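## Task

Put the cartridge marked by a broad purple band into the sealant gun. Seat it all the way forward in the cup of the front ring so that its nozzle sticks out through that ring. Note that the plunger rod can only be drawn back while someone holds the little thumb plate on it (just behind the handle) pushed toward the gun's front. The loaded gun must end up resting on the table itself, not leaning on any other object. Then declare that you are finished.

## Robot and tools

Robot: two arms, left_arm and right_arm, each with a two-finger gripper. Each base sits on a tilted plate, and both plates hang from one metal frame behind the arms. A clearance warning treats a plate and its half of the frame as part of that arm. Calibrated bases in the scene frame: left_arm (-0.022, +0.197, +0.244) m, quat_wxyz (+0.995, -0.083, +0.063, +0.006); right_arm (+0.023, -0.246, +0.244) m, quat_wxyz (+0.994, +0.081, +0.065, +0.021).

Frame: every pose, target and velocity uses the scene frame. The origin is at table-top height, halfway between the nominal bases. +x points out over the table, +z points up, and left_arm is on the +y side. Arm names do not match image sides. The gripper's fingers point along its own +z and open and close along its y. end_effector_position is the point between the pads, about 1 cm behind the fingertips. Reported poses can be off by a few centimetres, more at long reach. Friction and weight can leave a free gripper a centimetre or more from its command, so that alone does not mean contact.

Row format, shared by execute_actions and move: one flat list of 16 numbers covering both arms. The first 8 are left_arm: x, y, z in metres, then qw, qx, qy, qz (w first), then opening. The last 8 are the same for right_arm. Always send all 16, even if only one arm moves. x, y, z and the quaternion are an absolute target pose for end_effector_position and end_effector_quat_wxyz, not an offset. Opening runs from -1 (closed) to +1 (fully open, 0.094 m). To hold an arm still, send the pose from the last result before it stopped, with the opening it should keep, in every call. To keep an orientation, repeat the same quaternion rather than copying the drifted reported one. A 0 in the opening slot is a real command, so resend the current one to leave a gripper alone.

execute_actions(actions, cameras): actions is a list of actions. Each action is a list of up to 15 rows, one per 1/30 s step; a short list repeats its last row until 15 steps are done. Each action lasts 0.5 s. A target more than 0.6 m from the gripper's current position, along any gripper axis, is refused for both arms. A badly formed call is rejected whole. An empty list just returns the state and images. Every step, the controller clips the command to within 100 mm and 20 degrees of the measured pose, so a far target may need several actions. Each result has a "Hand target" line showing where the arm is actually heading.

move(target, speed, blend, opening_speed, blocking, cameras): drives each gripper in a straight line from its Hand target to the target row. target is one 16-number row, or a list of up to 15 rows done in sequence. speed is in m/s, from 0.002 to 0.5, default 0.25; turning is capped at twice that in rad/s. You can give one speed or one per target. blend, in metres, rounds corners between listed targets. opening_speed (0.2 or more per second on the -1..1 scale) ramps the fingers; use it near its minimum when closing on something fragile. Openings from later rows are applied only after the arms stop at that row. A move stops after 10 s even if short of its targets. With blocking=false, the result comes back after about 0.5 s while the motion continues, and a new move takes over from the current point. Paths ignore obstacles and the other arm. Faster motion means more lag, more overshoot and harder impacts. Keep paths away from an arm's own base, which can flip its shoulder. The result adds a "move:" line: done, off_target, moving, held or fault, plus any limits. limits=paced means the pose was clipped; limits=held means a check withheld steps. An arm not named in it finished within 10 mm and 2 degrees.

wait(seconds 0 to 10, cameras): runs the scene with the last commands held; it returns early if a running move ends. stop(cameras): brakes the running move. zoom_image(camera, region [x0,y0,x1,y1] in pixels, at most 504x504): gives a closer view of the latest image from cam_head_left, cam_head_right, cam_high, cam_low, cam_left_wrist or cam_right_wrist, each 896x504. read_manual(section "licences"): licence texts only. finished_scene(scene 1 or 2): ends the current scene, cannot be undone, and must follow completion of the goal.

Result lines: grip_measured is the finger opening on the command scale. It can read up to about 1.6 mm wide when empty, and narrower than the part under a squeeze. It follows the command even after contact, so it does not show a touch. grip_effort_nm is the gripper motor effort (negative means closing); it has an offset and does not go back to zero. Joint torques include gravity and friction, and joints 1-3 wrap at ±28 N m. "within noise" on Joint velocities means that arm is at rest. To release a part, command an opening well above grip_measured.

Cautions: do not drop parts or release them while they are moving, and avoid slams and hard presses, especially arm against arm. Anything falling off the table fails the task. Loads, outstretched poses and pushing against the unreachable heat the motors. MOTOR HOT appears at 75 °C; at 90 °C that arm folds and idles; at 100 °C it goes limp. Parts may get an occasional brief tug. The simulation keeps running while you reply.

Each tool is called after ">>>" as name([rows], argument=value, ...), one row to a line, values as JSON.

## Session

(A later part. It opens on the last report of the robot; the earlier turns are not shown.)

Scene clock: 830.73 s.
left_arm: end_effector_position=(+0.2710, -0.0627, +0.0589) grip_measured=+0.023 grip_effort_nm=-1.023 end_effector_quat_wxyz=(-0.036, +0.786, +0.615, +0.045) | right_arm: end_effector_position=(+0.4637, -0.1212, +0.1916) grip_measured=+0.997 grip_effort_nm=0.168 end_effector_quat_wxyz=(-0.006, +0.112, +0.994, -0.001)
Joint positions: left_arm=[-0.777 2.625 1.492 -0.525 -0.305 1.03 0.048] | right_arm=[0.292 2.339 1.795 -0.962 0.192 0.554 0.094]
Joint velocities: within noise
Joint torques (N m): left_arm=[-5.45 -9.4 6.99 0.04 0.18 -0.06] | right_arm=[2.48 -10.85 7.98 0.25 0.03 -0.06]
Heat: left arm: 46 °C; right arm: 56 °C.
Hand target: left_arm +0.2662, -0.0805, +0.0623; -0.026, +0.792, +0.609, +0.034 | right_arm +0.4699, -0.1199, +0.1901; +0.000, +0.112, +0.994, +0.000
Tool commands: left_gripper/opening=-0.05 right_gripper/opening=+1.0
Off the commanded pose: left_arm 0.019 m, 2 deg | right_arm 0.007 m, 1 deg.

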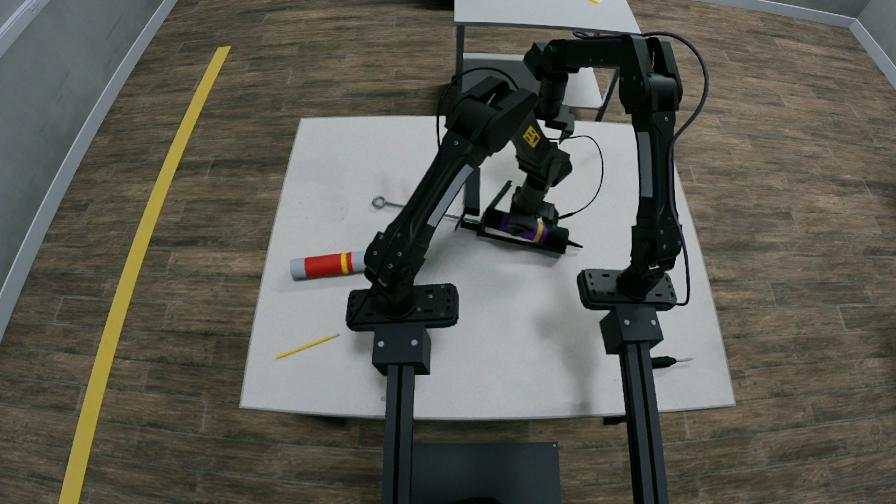

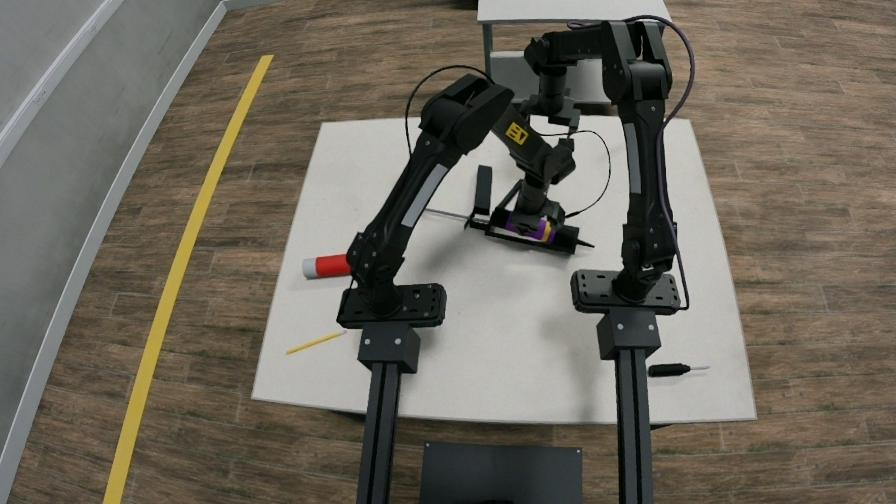

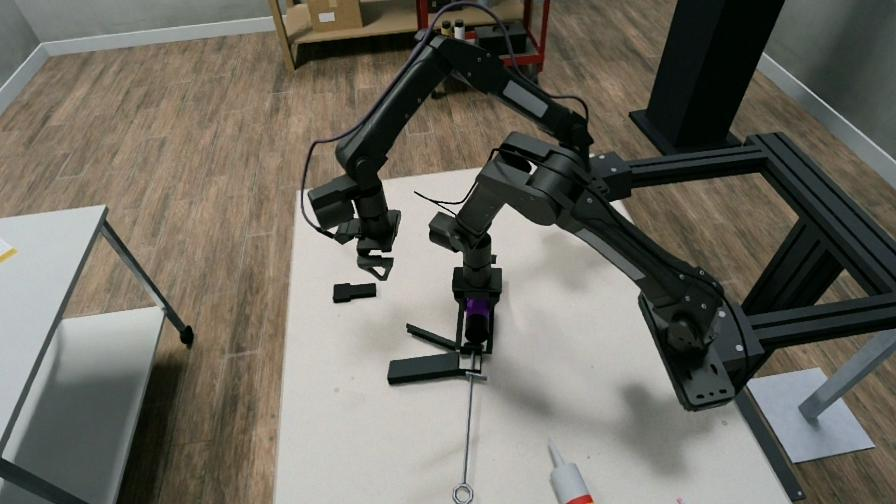

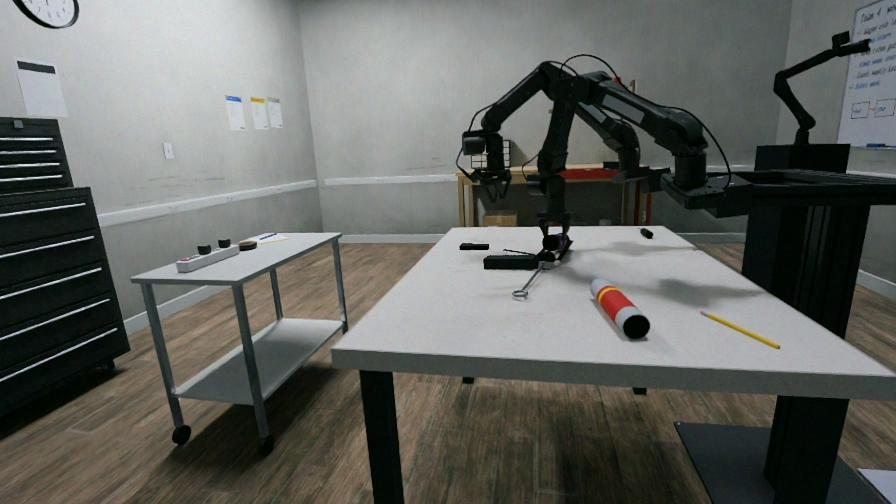

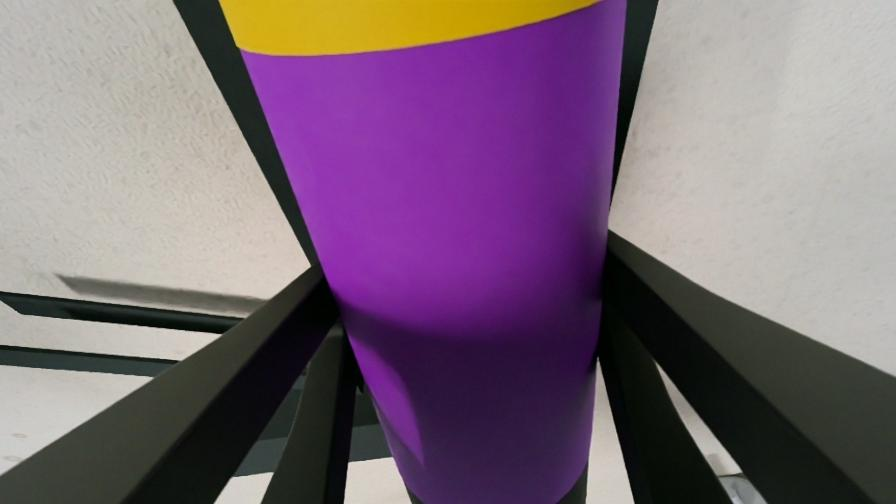

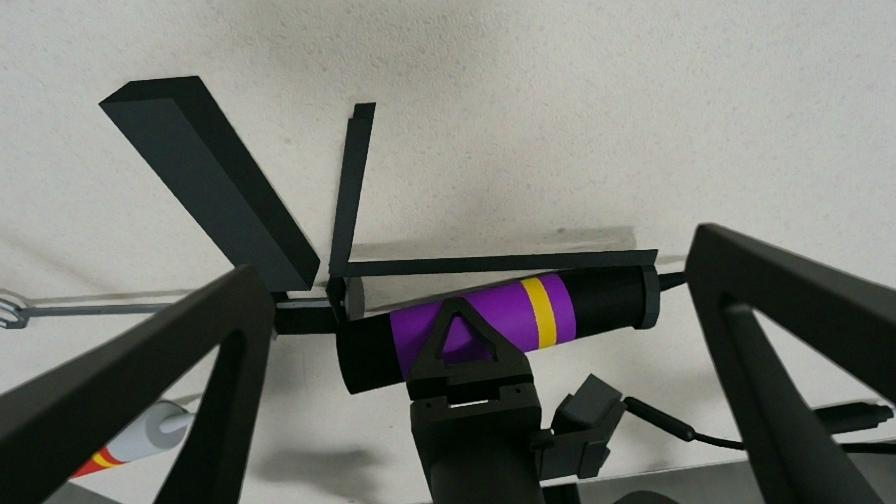

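>>> zoom_image(camera="cam_right_wrist", region=[260, 220, 460, 420])

>>> zoom_image(camera="cam_right_wrist", region=[560, 210, 720, 370])

>>> zoom_image(camera="cam_high", region=[380, 260, 560, 400])

Scaled by 2.520 from the camera's 896x504 image, which has a finer 1280x720 frame.

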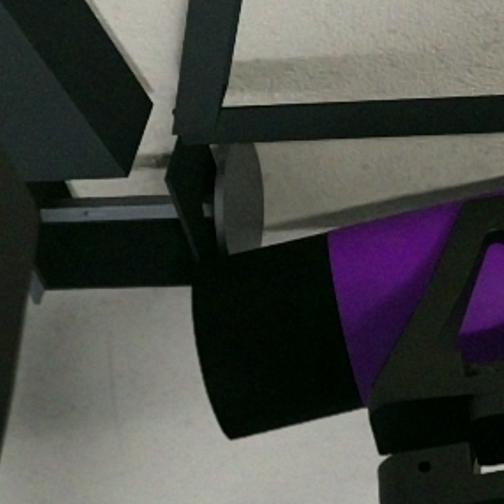

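Scaled by 3.150 from the camera's 896x504 image, which has a finer 1280x720 frame.

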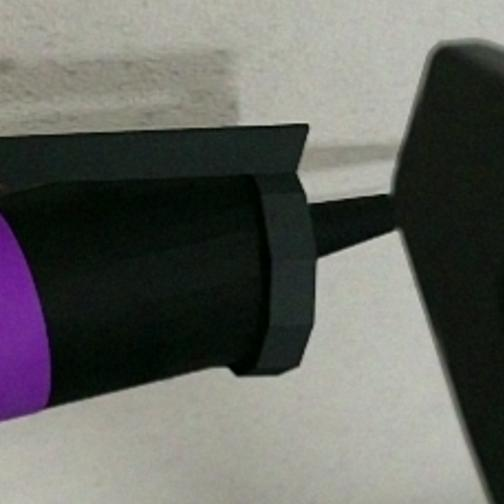

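Scaled by 2.800 from the camera's 896x504 image, which has a finer 1280x720 frame.

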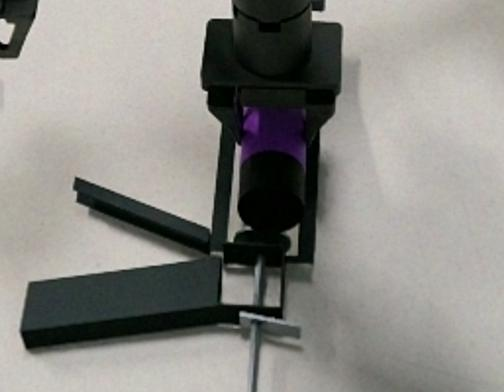

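>>> move(target=[0.267,-0.072,0.055,-0.0266,0.7924,0.6088,0.0343,-0.05,0.47,-0.12,0.19,0,0.1115,0.9938,0,1.0], speed=0.03, cameras=["cam_high","cam_right_wrist"])

>>> zoom_image(camera="cam_right_wrist", region=[260, 220, 460, 420])

>>> zoom_image(camera="cam_high", region=[430, 260, 530, 380])

Scene clock: 871.30 s.
left_arm: end_effector_position=(+0.2710, -0.0628, +0.0589) grip_measured=+0.023 grip_effort_nm=-1.023 end_effector_quat_wxyz=(-0.036, +0.786, +0.615, +0.045) | right_arm: end_effector_position=(+0.4637, -0.1212, +0.1916) grip_measured=+0.997 grip_effort_nm=0.168 end_effector_quat_wxyz=(-0.006, +0.112, +0.994, -0.001)
Joint positions: left_arm=[-0.777 2.625 1.492 -0.525 -0.305 1.03 0.048] | right_arm=[0.292 2.339 1.795 -0.962 0.192 0.554 0.094]
Joint velocities: within noise
Joint torques (N m): left_arm=[-3.73 -9.28 3.89 0.37 0.16 0.16] | right_arm=[2.45 -10.88 7.92 0.24 0.03 -0.05]
Heat: left arm: 47 °C; right arm: 56 °C.
Hand target: left_arm +0.2669, -0.0718, +0.0553; -0.027, +0.792, +0.609, +0.034 | right_arm +0.4699, -0.1199, +0.1901; +0.000, +0.112, +0.994, +0.000
Off the commanded pose: left_arm 0.011 m, 2 deg | right_arm 0.007 m, 1 deg.
move: off_target (left_arm)
Images, in order (width x height): cam_high 896x504, cam_right_wrist 896x504.

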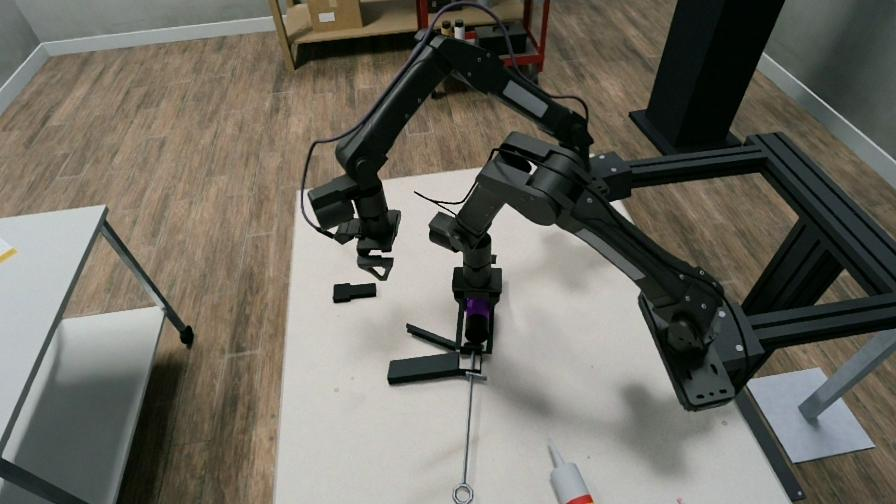

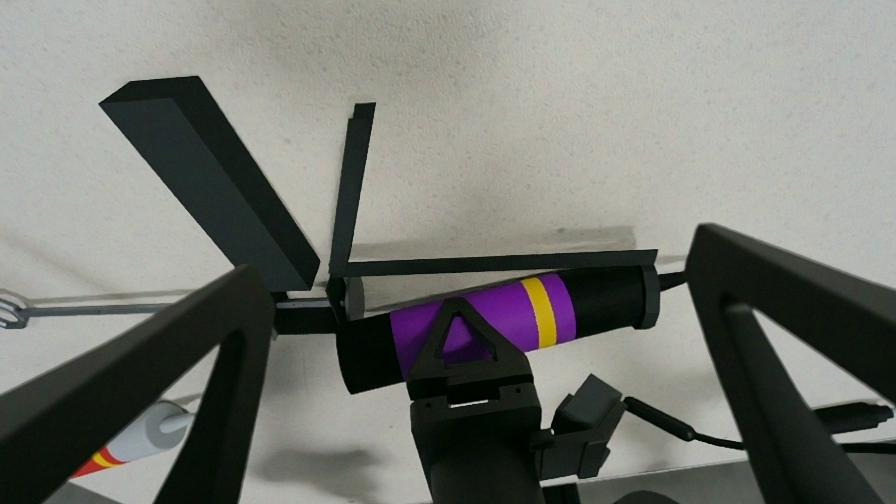

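Scaled by 2.520 from the camera's 896x504 image, which has a finer 1280x720 frame.

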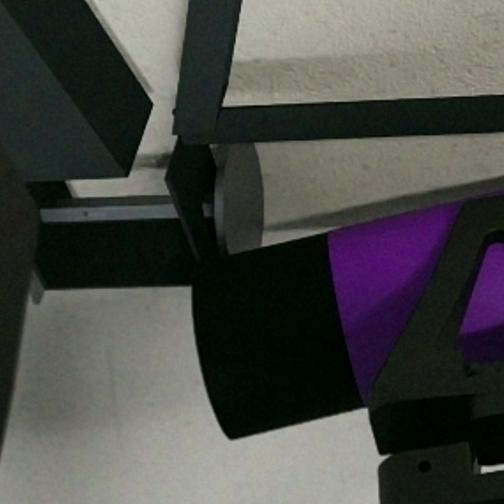

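Scaled by 4.200 from the camera's 896x504 image, which has a finer 1280x720 frame.

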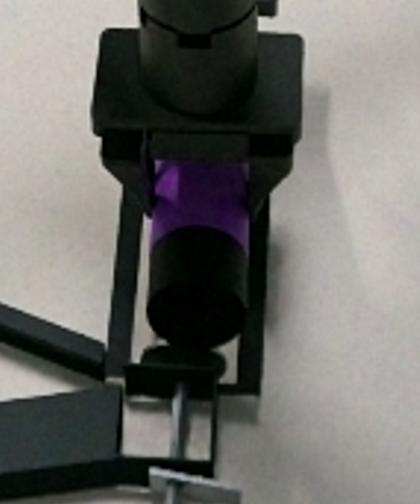

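>>> move(target=[0.271,-0.0628,0.0589,-0.036,0.786,0.615,0.045,0.3,0.47,-0.12,0.19,0,0.1115,0.9938,0,1.0], speed=0.03, opening_speed=0.2, cameras=["cam_high","cam_right_wrist","cam_left_wrist"])

>>> zoom_image(camera="cam_right_wrist", region=[260, 220, 460, 420])

>>> zoom_image(camera="cam_high", region=[430, 260, 530, 380])

Scene clock: 883.17 s.
left_arm: end_effector_position=(+0.2711, -0.0627, +0.0589) grip_measured=+0.297 grip_effort_nm=0.139 end_effector_quat_wxyz=(-0.036, +0.786, +0.615, +0.045) | right_arm: end_effector_position=(+0.4637, -0.1212, +0.1916) grip_measured=+0.997 grip_effort_nm=0.168 end_effector_quat_wxyz=(-0.006, +0.112, +0.994, -0.001)
Joint positions: left_arm=[-0.777 2.625 1.492 -0.525 -0.305 1.03 0.061] | right_arm=[0.292 2.339 1.795 -0.962 0.192 0.553 0.094]
Joint velocities: within noise
Joint torques (N m): left_arm=[-2.74 -10.06 4.1 0.16 -0.06 -0.01] | right_arm=[2.44 -10.88 7.98 0.25 0.05 -0.04]
Heat: left arm: 47 °C; right arm: 56 °C.
Hand target: left_arm +0.2710, -0.0628, +0.0589; -0.036, +0.786, +0.615, +0.045 | right_arm +0.4699, -0.1199, +0.1901; +0.000, +0.111, +0.994, +0.000
Off the commanded pose: left_arm 0.000 m, 0 deg | right_arm 0.007 m, 1 deg.
move: done
Images, in order (width x height): cam_high 896x504, cam_left_wrist 896x504, cam_right_wrist 896x504.

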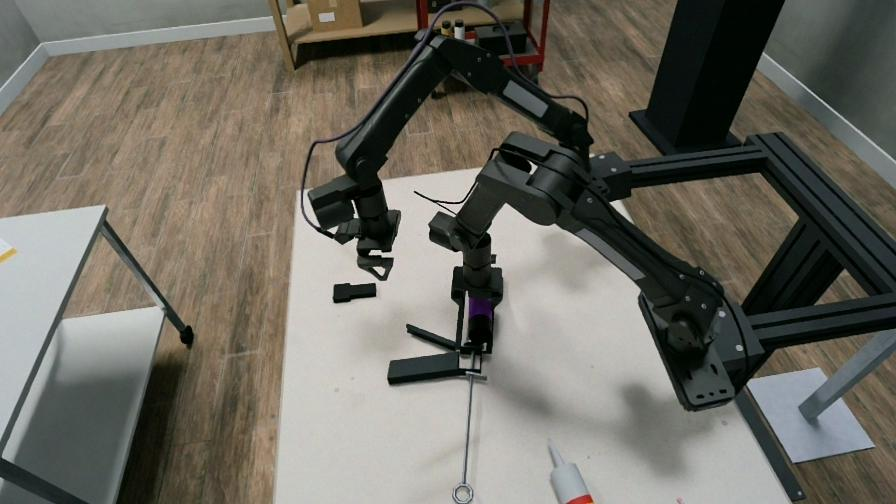

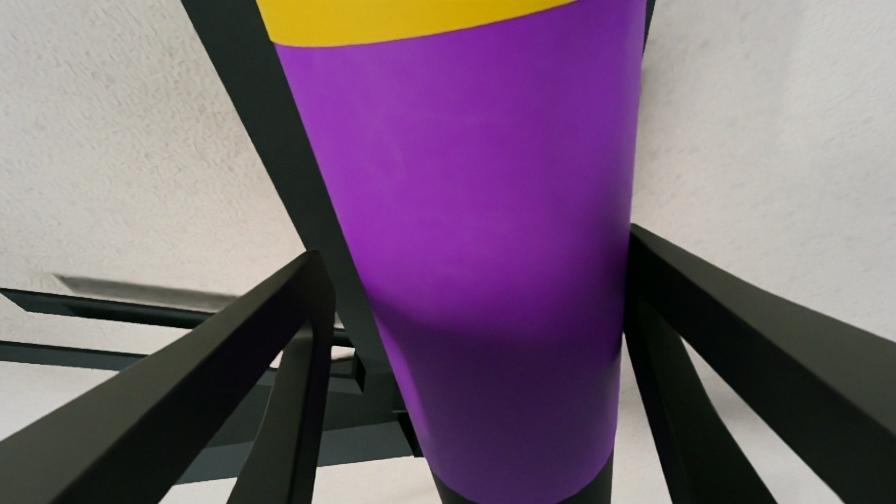

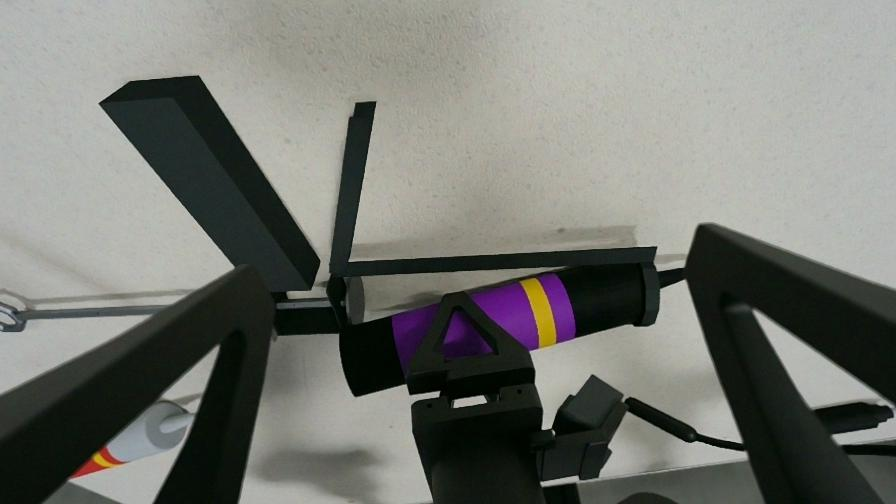

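Scaled by 2.520 from the camera's 896x504 image, which has a finer 1280x720 frame.

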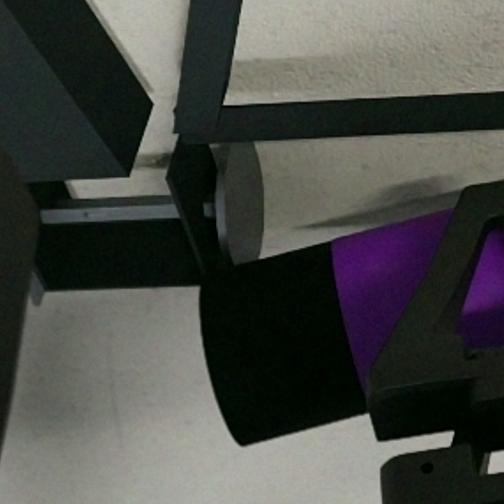

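Scaled by 4.200 from the camera's 896x504 image, which has a finer 1280x720 frame.

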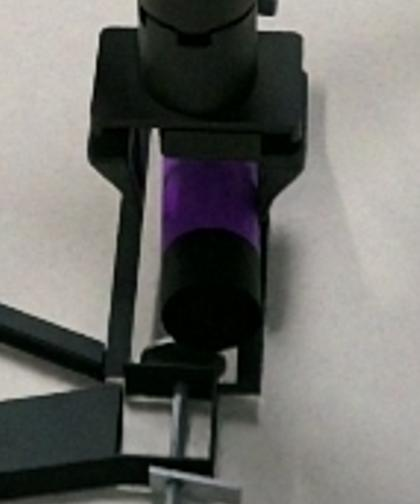

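>>> move([
  [0.271,-0.0628,0.0589,-0.036,0.786,0.615,0.045,-0.05,0.47,-0.12,0.19,0,0.1115,0.9938,0,1.0],
  [0.262,-0.095,0.064,-0.0266,0.7924,0.6088,0.0343,-0.05,0.47,-0.12,0.19,0,0.1115,0.9938,0,1.0],
], speed=0.06, opening_speed=0.4, cameras=["cam_high","cam_right_wrist"])

>>> zoom_image(camera="cam_right_wrist", region=[260, 220, 460, 420])

>>> zoom_image(camera="cam_right_wrist", region=[560, 210, 720, 370])

>>> zoom_image(camera="cam_high", region=[430, 260, 530, 380])

Scene clock: 898.07 s.
left_arm: end_effector_position=(+0.2684, -0.0810, +0.0637) grip_measured=+0.022 grip_effort_nm=-1.023 end_effector_quat_wxyz=(-0.029, +0.787, +0.615, +0.044) | right_arm: end_effector_position=(+0.4637, -0.1212, +0.1916) grip_measured=+0.997 grip_effort_nm=0.168 end_effector_quat_wxyz=(-0.006, +0.112, +0.994, -0.001)
Joint positions: left_arm=[-0.813 2.641 1.54 -0.554 -0.299 0.997 0.048] | right_arm=[0.292 2.339 1.795 -0.962 0.192 0.553 0.094]
Joint velocities: within noise
Joint torques (N m): left_arm=[-5.05 -9.01 7.2 0.02 0.16 -0.11] | right_arm=[2.5 -10.89 7.92 0.23 0.04 -0.06]
Heat: left arm: 47 °C; right arm: 56 °C.
Hand target: left_arm +0.2618, -0.0946, +0.0642; -0.026, +0.792, +0.609, +0.034 | right_arm +0.4699, -0.1199, +0.1901; +0.000, +0.111, +0.994, +0.000
Off the commanded pose: left_arm 0.015 m, 1 deg | right_arm 0.007 m, 1 deg.
move: off_target (left_arm)
Images, in order (width x height): cam_high 896x504, cam_right_wrist 896x504.

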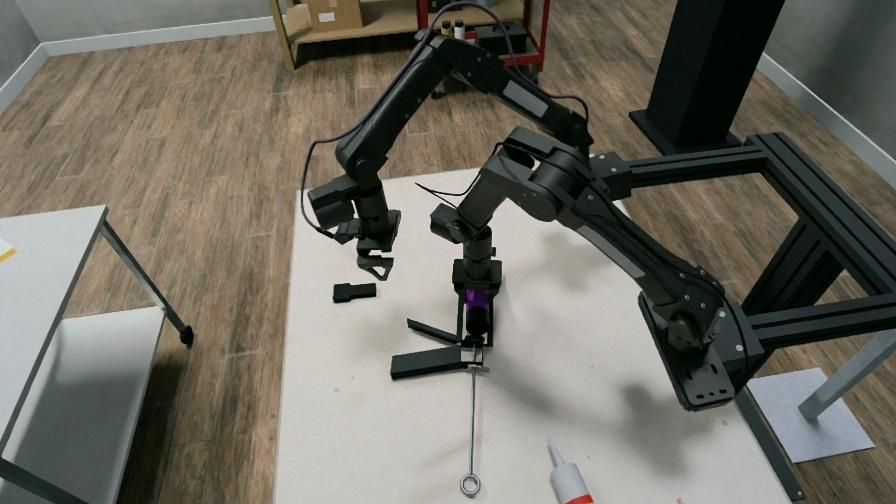

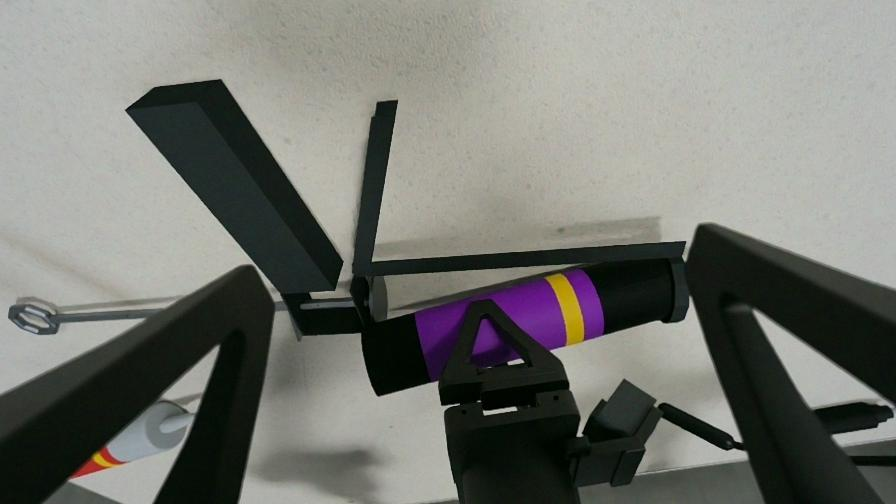

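Scaled by 2.520 from the camera's 896x504 image, which has a finer 1280x720 frame.

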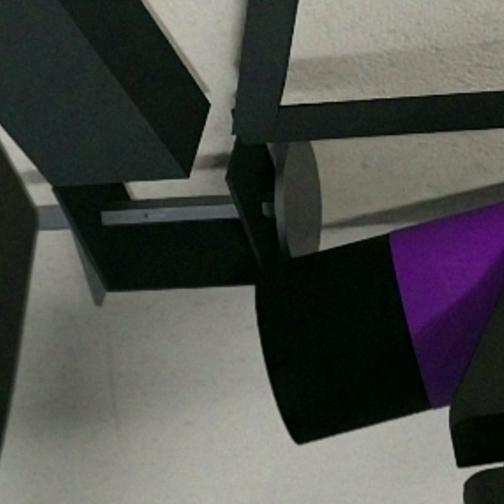

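Scaled by 3.150 from the camera's 896x504 image, which has a finer 1280x720 frame.

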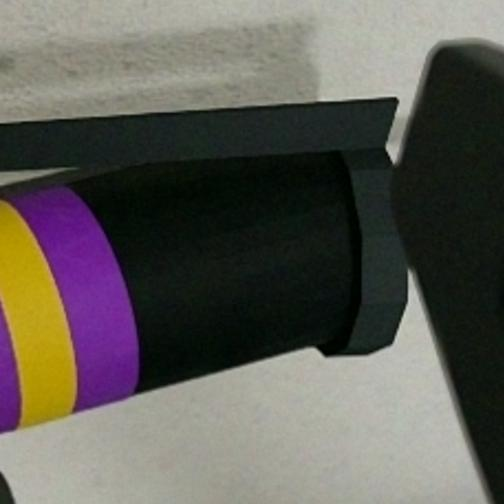

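Scaled by 4.200 from the camera's 896x504 image, which has a finer 1280x720 frame.

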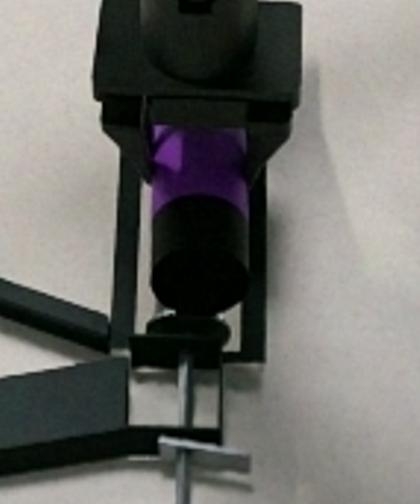

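>>> move([
  [0.286,-0.008,0.075,-0.028,0.788,0.615,0.044,-0.05,0.47,-0.12,0.19,0,0.1115,0.9938,0,1.0],
  [0.286,-0.008,0.15,-0.01,0.788,0.615,0.01,-0.05,0.47,-0.12,0.19,0,0.1115,0.9938,0,1.0],
  [0.165,-0.06,0.13,0.014,0.788,0.615,-0.018,-0.05,0.47,-0.12,0.19,0,0.1115,0.9938,0,1.0],
], speed=[0.1,0.12,0.15], blend=[0,0.02,0], cameras=["cam_high","cam_right_wrist","cam_left_wrist"])

Scene clock: 931.83 s.
left_arm: end_effector_position=(+0.1581, -0.0379, +0.1123) grip_measured=+0.020 grip_effort_nm=-1.028 end_effector_quat_wxyz=(-0.030, +0.792, +0.610, -0.001) | right_arm: end_effector_position=(+0.4637, -0.1212, +0.1916) grip_measured=+0.997 grip_effort_nm=0.168 end_effector_quat_wxyz=(-0.006, +0.112, +0.994, -0.001)
Joint positions: left_arm=[-0.954 2.286 0.99 -0.398 -0.194 0.868 0.048] | right_arm=[0.292 2.339 1.795 -0.962 0.192 0.553 0.094]
Joint velocities: within noise
Joint torques (N m): left_arm=[-3.4 -12.18 3.69 0.41 0.3 -0.08] | right_arm=[2.39 -10.93 7.94 0.26 0.03 -0.04]
Heat: left arm: 45 °C; right arm: 57 °C.
Hand target: left_arm +0.1648, -0.0594, +0.1300; +0.013, +0.789, +0.614, -0.018 | right_arm +0.4699, -0.1199, +0.1901; +0.000, +0.111, +0.994, +0.000
Off the commanded pose: left_arm 0.029 m, 5 deg | right_arm 0.007 m, 1 deg.
move: off_target (left_arm)
Images, in order (width x height): cam_high 896x504, cam_left_wrist 896x504, cam_right_wrist 896x504.

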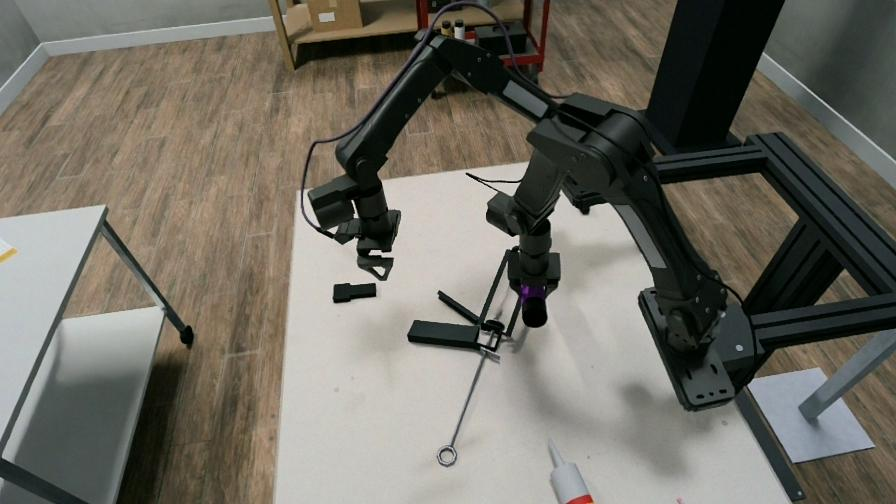

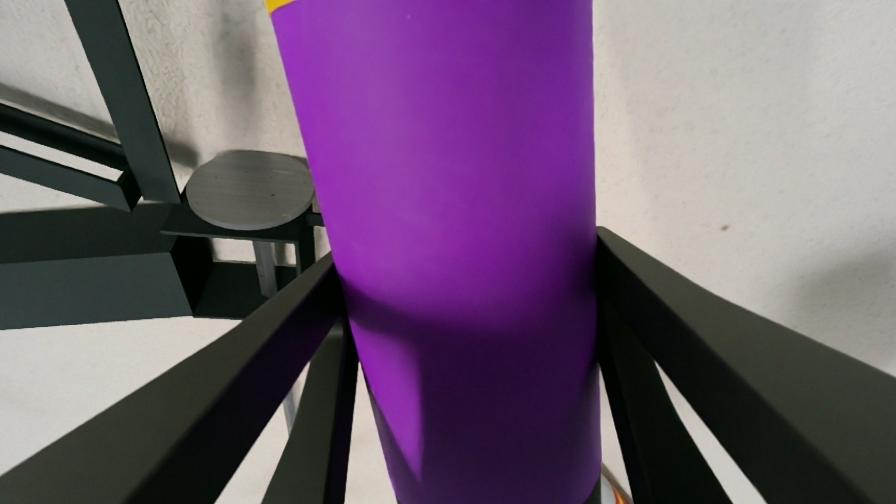

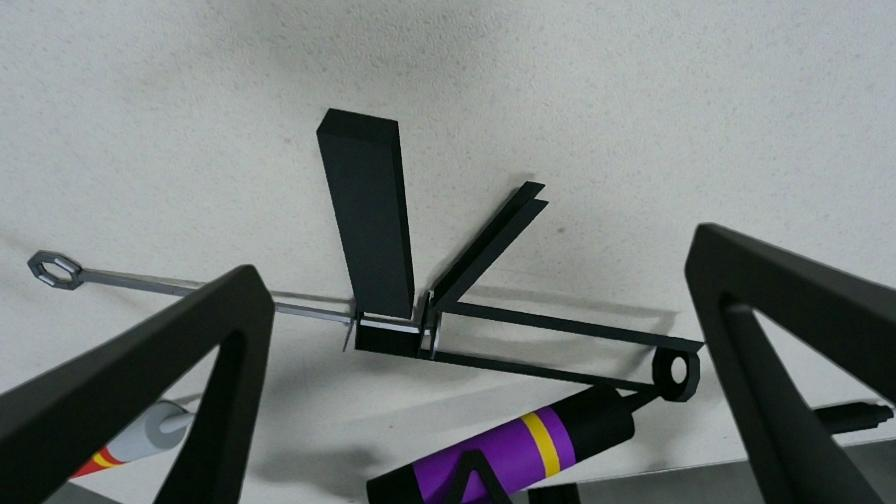

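>>> zoom_image(camera="cam_right_wrist", region=[540, 300, 740, 500])

>>> zoom_image(camera="cam_high", region=[460, 210, 600, 370])

Scaled by 2.520 from the camera's 896x504 image, which has a finer 1280x720 frame.

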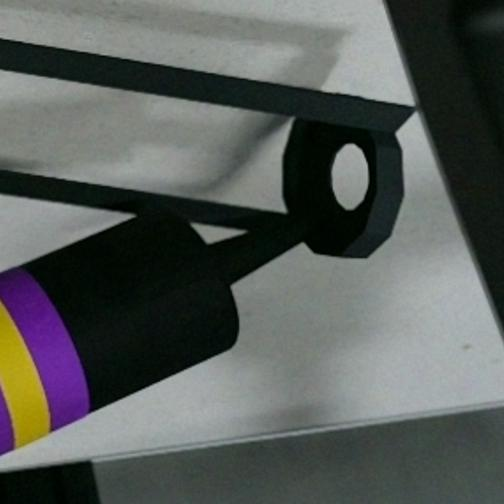

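Scaled by 3.150 from the camera's 896x504 image, which has a finer 1280x720 frame.

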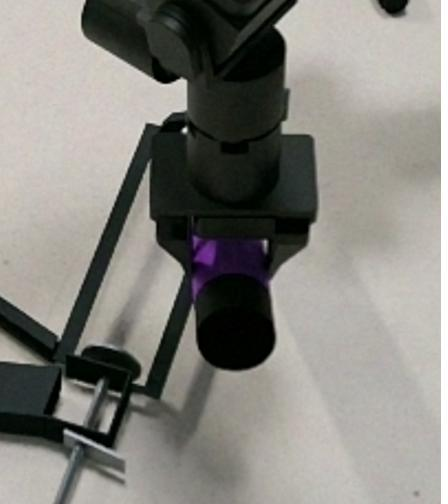

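>>> move([
  [0.172,0.015,0.12,-0.028,0.788,0.615,0.0,-0.05,0.47,-0.12,0.19,0,0.1115,0.9938,0,1.0],
  [0.170,0.015,0.16,0.0,0.788,0.615,0.0,-0.05,0.47,-0.12,0.19,0,0.1115,0.9938,0,1.0],
], speed=[0.08,0.12], cameras=["cam_high","cam_right_wrist","cam_left_wrist"])

>>> zoom_image(camera="cam_high", region=[400, 210, 600, 390])

Scene clock: 939.60 s.
left_arm: end_effector_position=(+0.1699, +0.0215, +0.1477) grip_measured=+0.020 grip_effort_nm=-1.028 end_effector_quat_wxyz=(-0.015, +0.784, +0.621, +0.004) | right_arm: end_effector_position=(+0.4637, -0.1212, +0.1916) grip_measured=+0.997 grip_effort_nm=0.168 end_effector_quat_wxyz=(-0.006, +0.112, +0.994, -0.001)
Joint positions: left_arm=[-0.824 2.019 0.784 -0.4 -0.215 0.978 0.048] | right_arm=[0.292 2.339 1.795 -0.962 0.192 0.553 0.094]
Joint velocities: within noise
Joint torques (N m): left_arm=[-3.44 -9.62 3.6 0.03 0.09 0.05] | right_arm=[2.48 -10.86 7.97 0.23 0.04 -0.06]
Heat: left arm: 47 °C; right arm: 57 °C.
Hand target: left_arm +0.1699, +0.0151, +0.1593; +0.000, +0.788, +0.615, +0.000 | right_arm +0.4699, -0.1199, +0.1901; +0.000, +0.111, +0.994, +0.000
Off the commanded pose: left_arm 0.014 m, 2 deg | right_arm 0.007 m, 1 deg.
move: off_target (left_arm)
Images, in order (width x height): cam_high 896x504, cam_left_wrist 896x504, cam_right_wrist 896x504.

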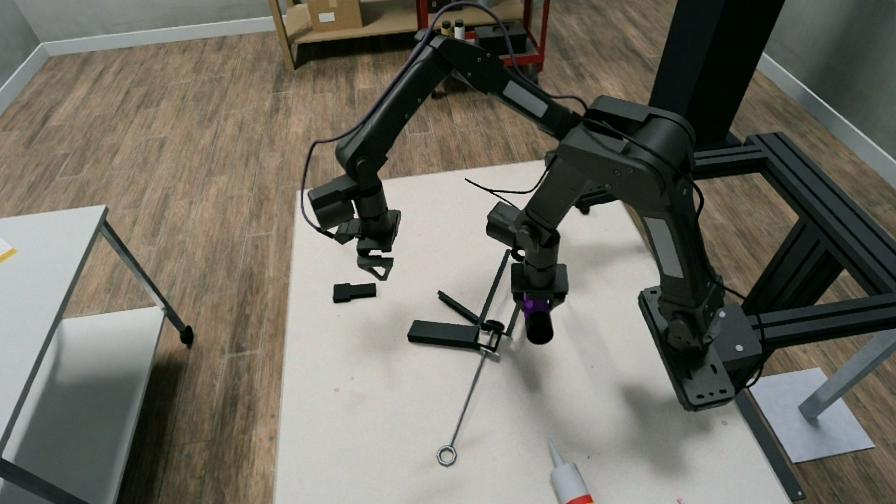

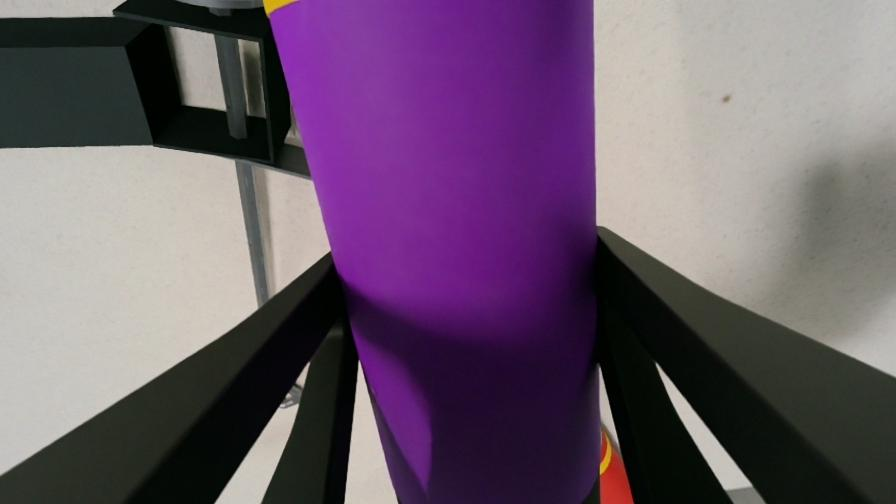

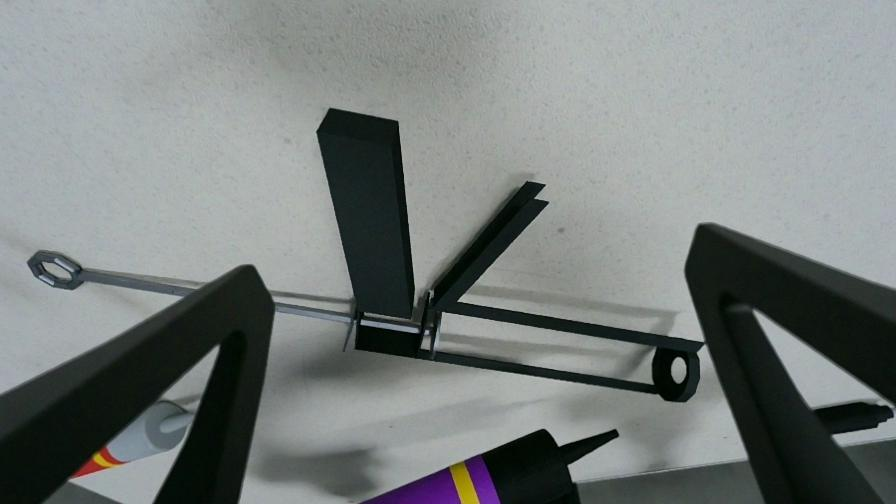

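Scaled by 2.520 from the camera's 896x504 image, which has a finer 1280x720 frame.

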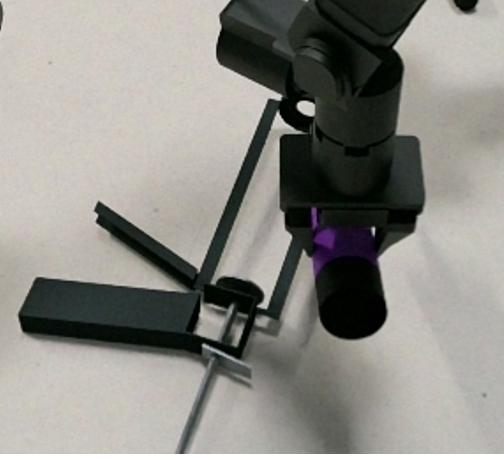

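>>> move([
  [0.150,0.03,0.08,0.014,0.788,0.615,-0.018,-0.05,0.47,-0.12,0.19,0,0.1115,0.9938,0,1.0],
  [0.150,0.03,0.033,0.014,0.788,0.615,-0.018,-0.05,0.47,-0.12,0.19,0,0.1115,0.9938,0,1.0],
], speed=[0.12,0.05], cameras=["cam_high","cam_low","cam_left_wrist"])

>>> zoom_image(camera="cam_high", region=[400, 210, 600, 390])

>>> zoom_image(camera="cam_low", region=[460, 180, 700, 320])

Scene clock: 952.60 s.
left_arm: end_effector_position=(+0.1476, +0.0326, +0.0372) grip_measured=+0.019 grip_effort_nm=-1.028 end_effector_quat_wxyz=(+0.009, +0.788, +0.616, -0.017) | right_arm: end_effector_position=(+0.4637, -0.1212, +0.1916) grip_measured=+0.997 grip_effort_nm=0.173 end_effector_quat_wxyz=(-0.006, +0.112, +0.994, -0.001)
Joint positions: left_arm=[-0.73 2.436 0.676 0.184 -0.171 1.097 0.048] | right_arm=[0.292 2.339 1.795 -0.962 0.192 0.553 0.094]
Joint velocities: within noise
Joint torques (N m): left_arm=[-1.36 -5.09 1.73 0.44 0.03 0.12] | right_arm=[2.43 -10.91 7.92 0.25 0.04 -0.05]
Heat: left arm: 44 °C; right arm: 57 °C.
Hand target: left_arm +0.1500, +0.0300, +0.0332; +0.014, +0.788, +0.615, -0.018 | right_arm +0.4699, -0.1199, +0.1901; +0.000, +0.111, +0.994, +0.000
Off the commanded pose: left_arm 0.005 m, 1 deg | right_arm 0.007 m, 1 deg.
move: done
Images, in order (width x height): cam_high 896x504, cam_low 896x504, cam_left_wrist 896x504.

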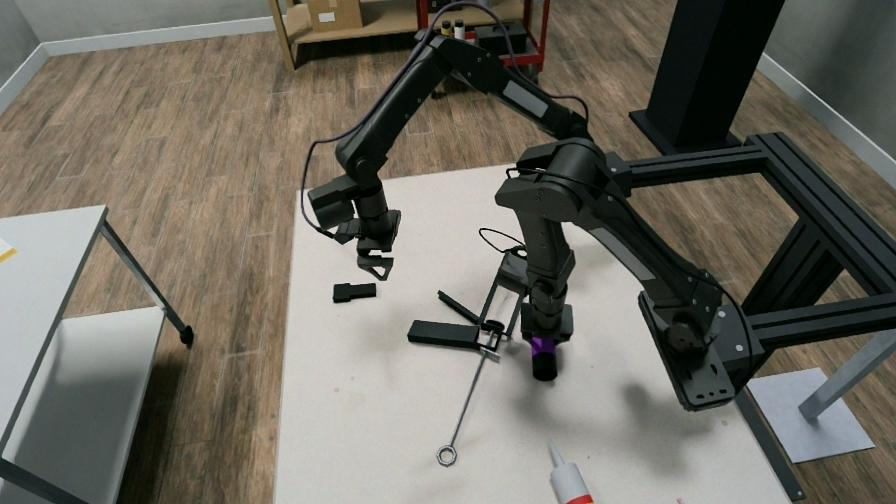

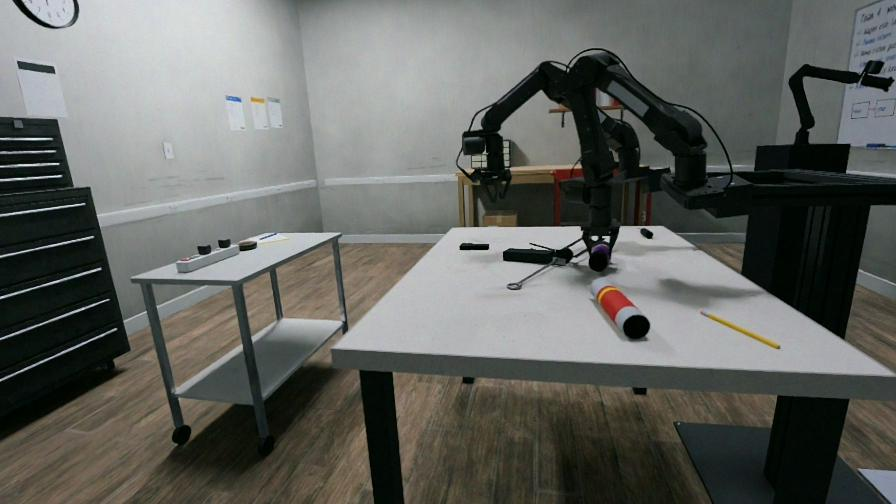

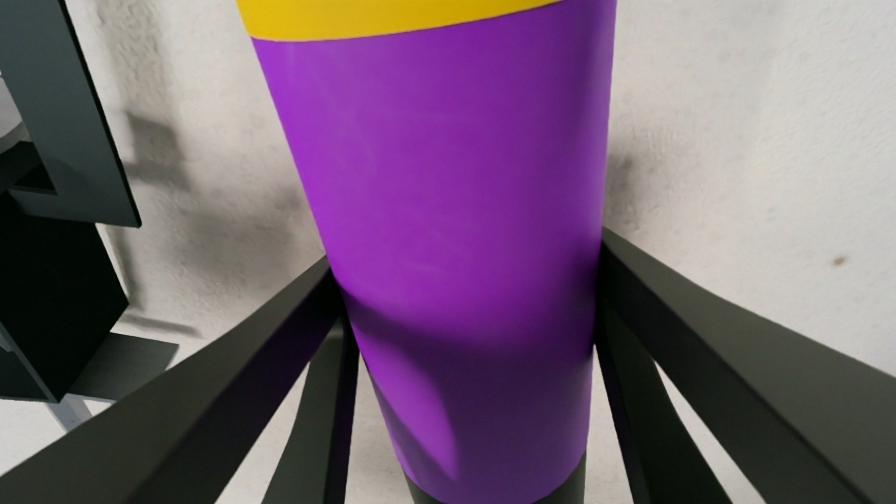

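Scaled by 2.520 from the camera's 896x504 image, which has a finer 1280x720 frame.

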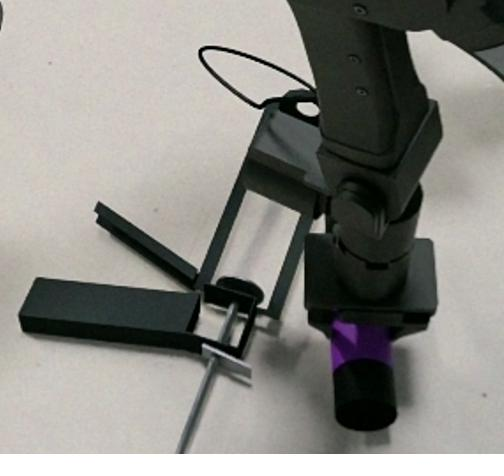

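Scaled by 2.100 from the camera's 896x504 image, which has a finer 1280x720 frame.

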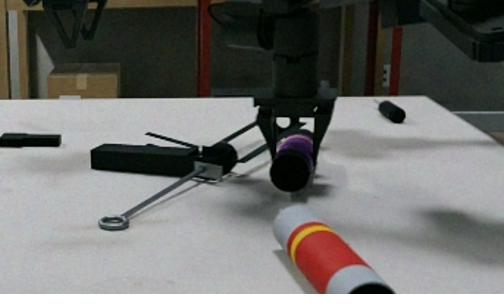

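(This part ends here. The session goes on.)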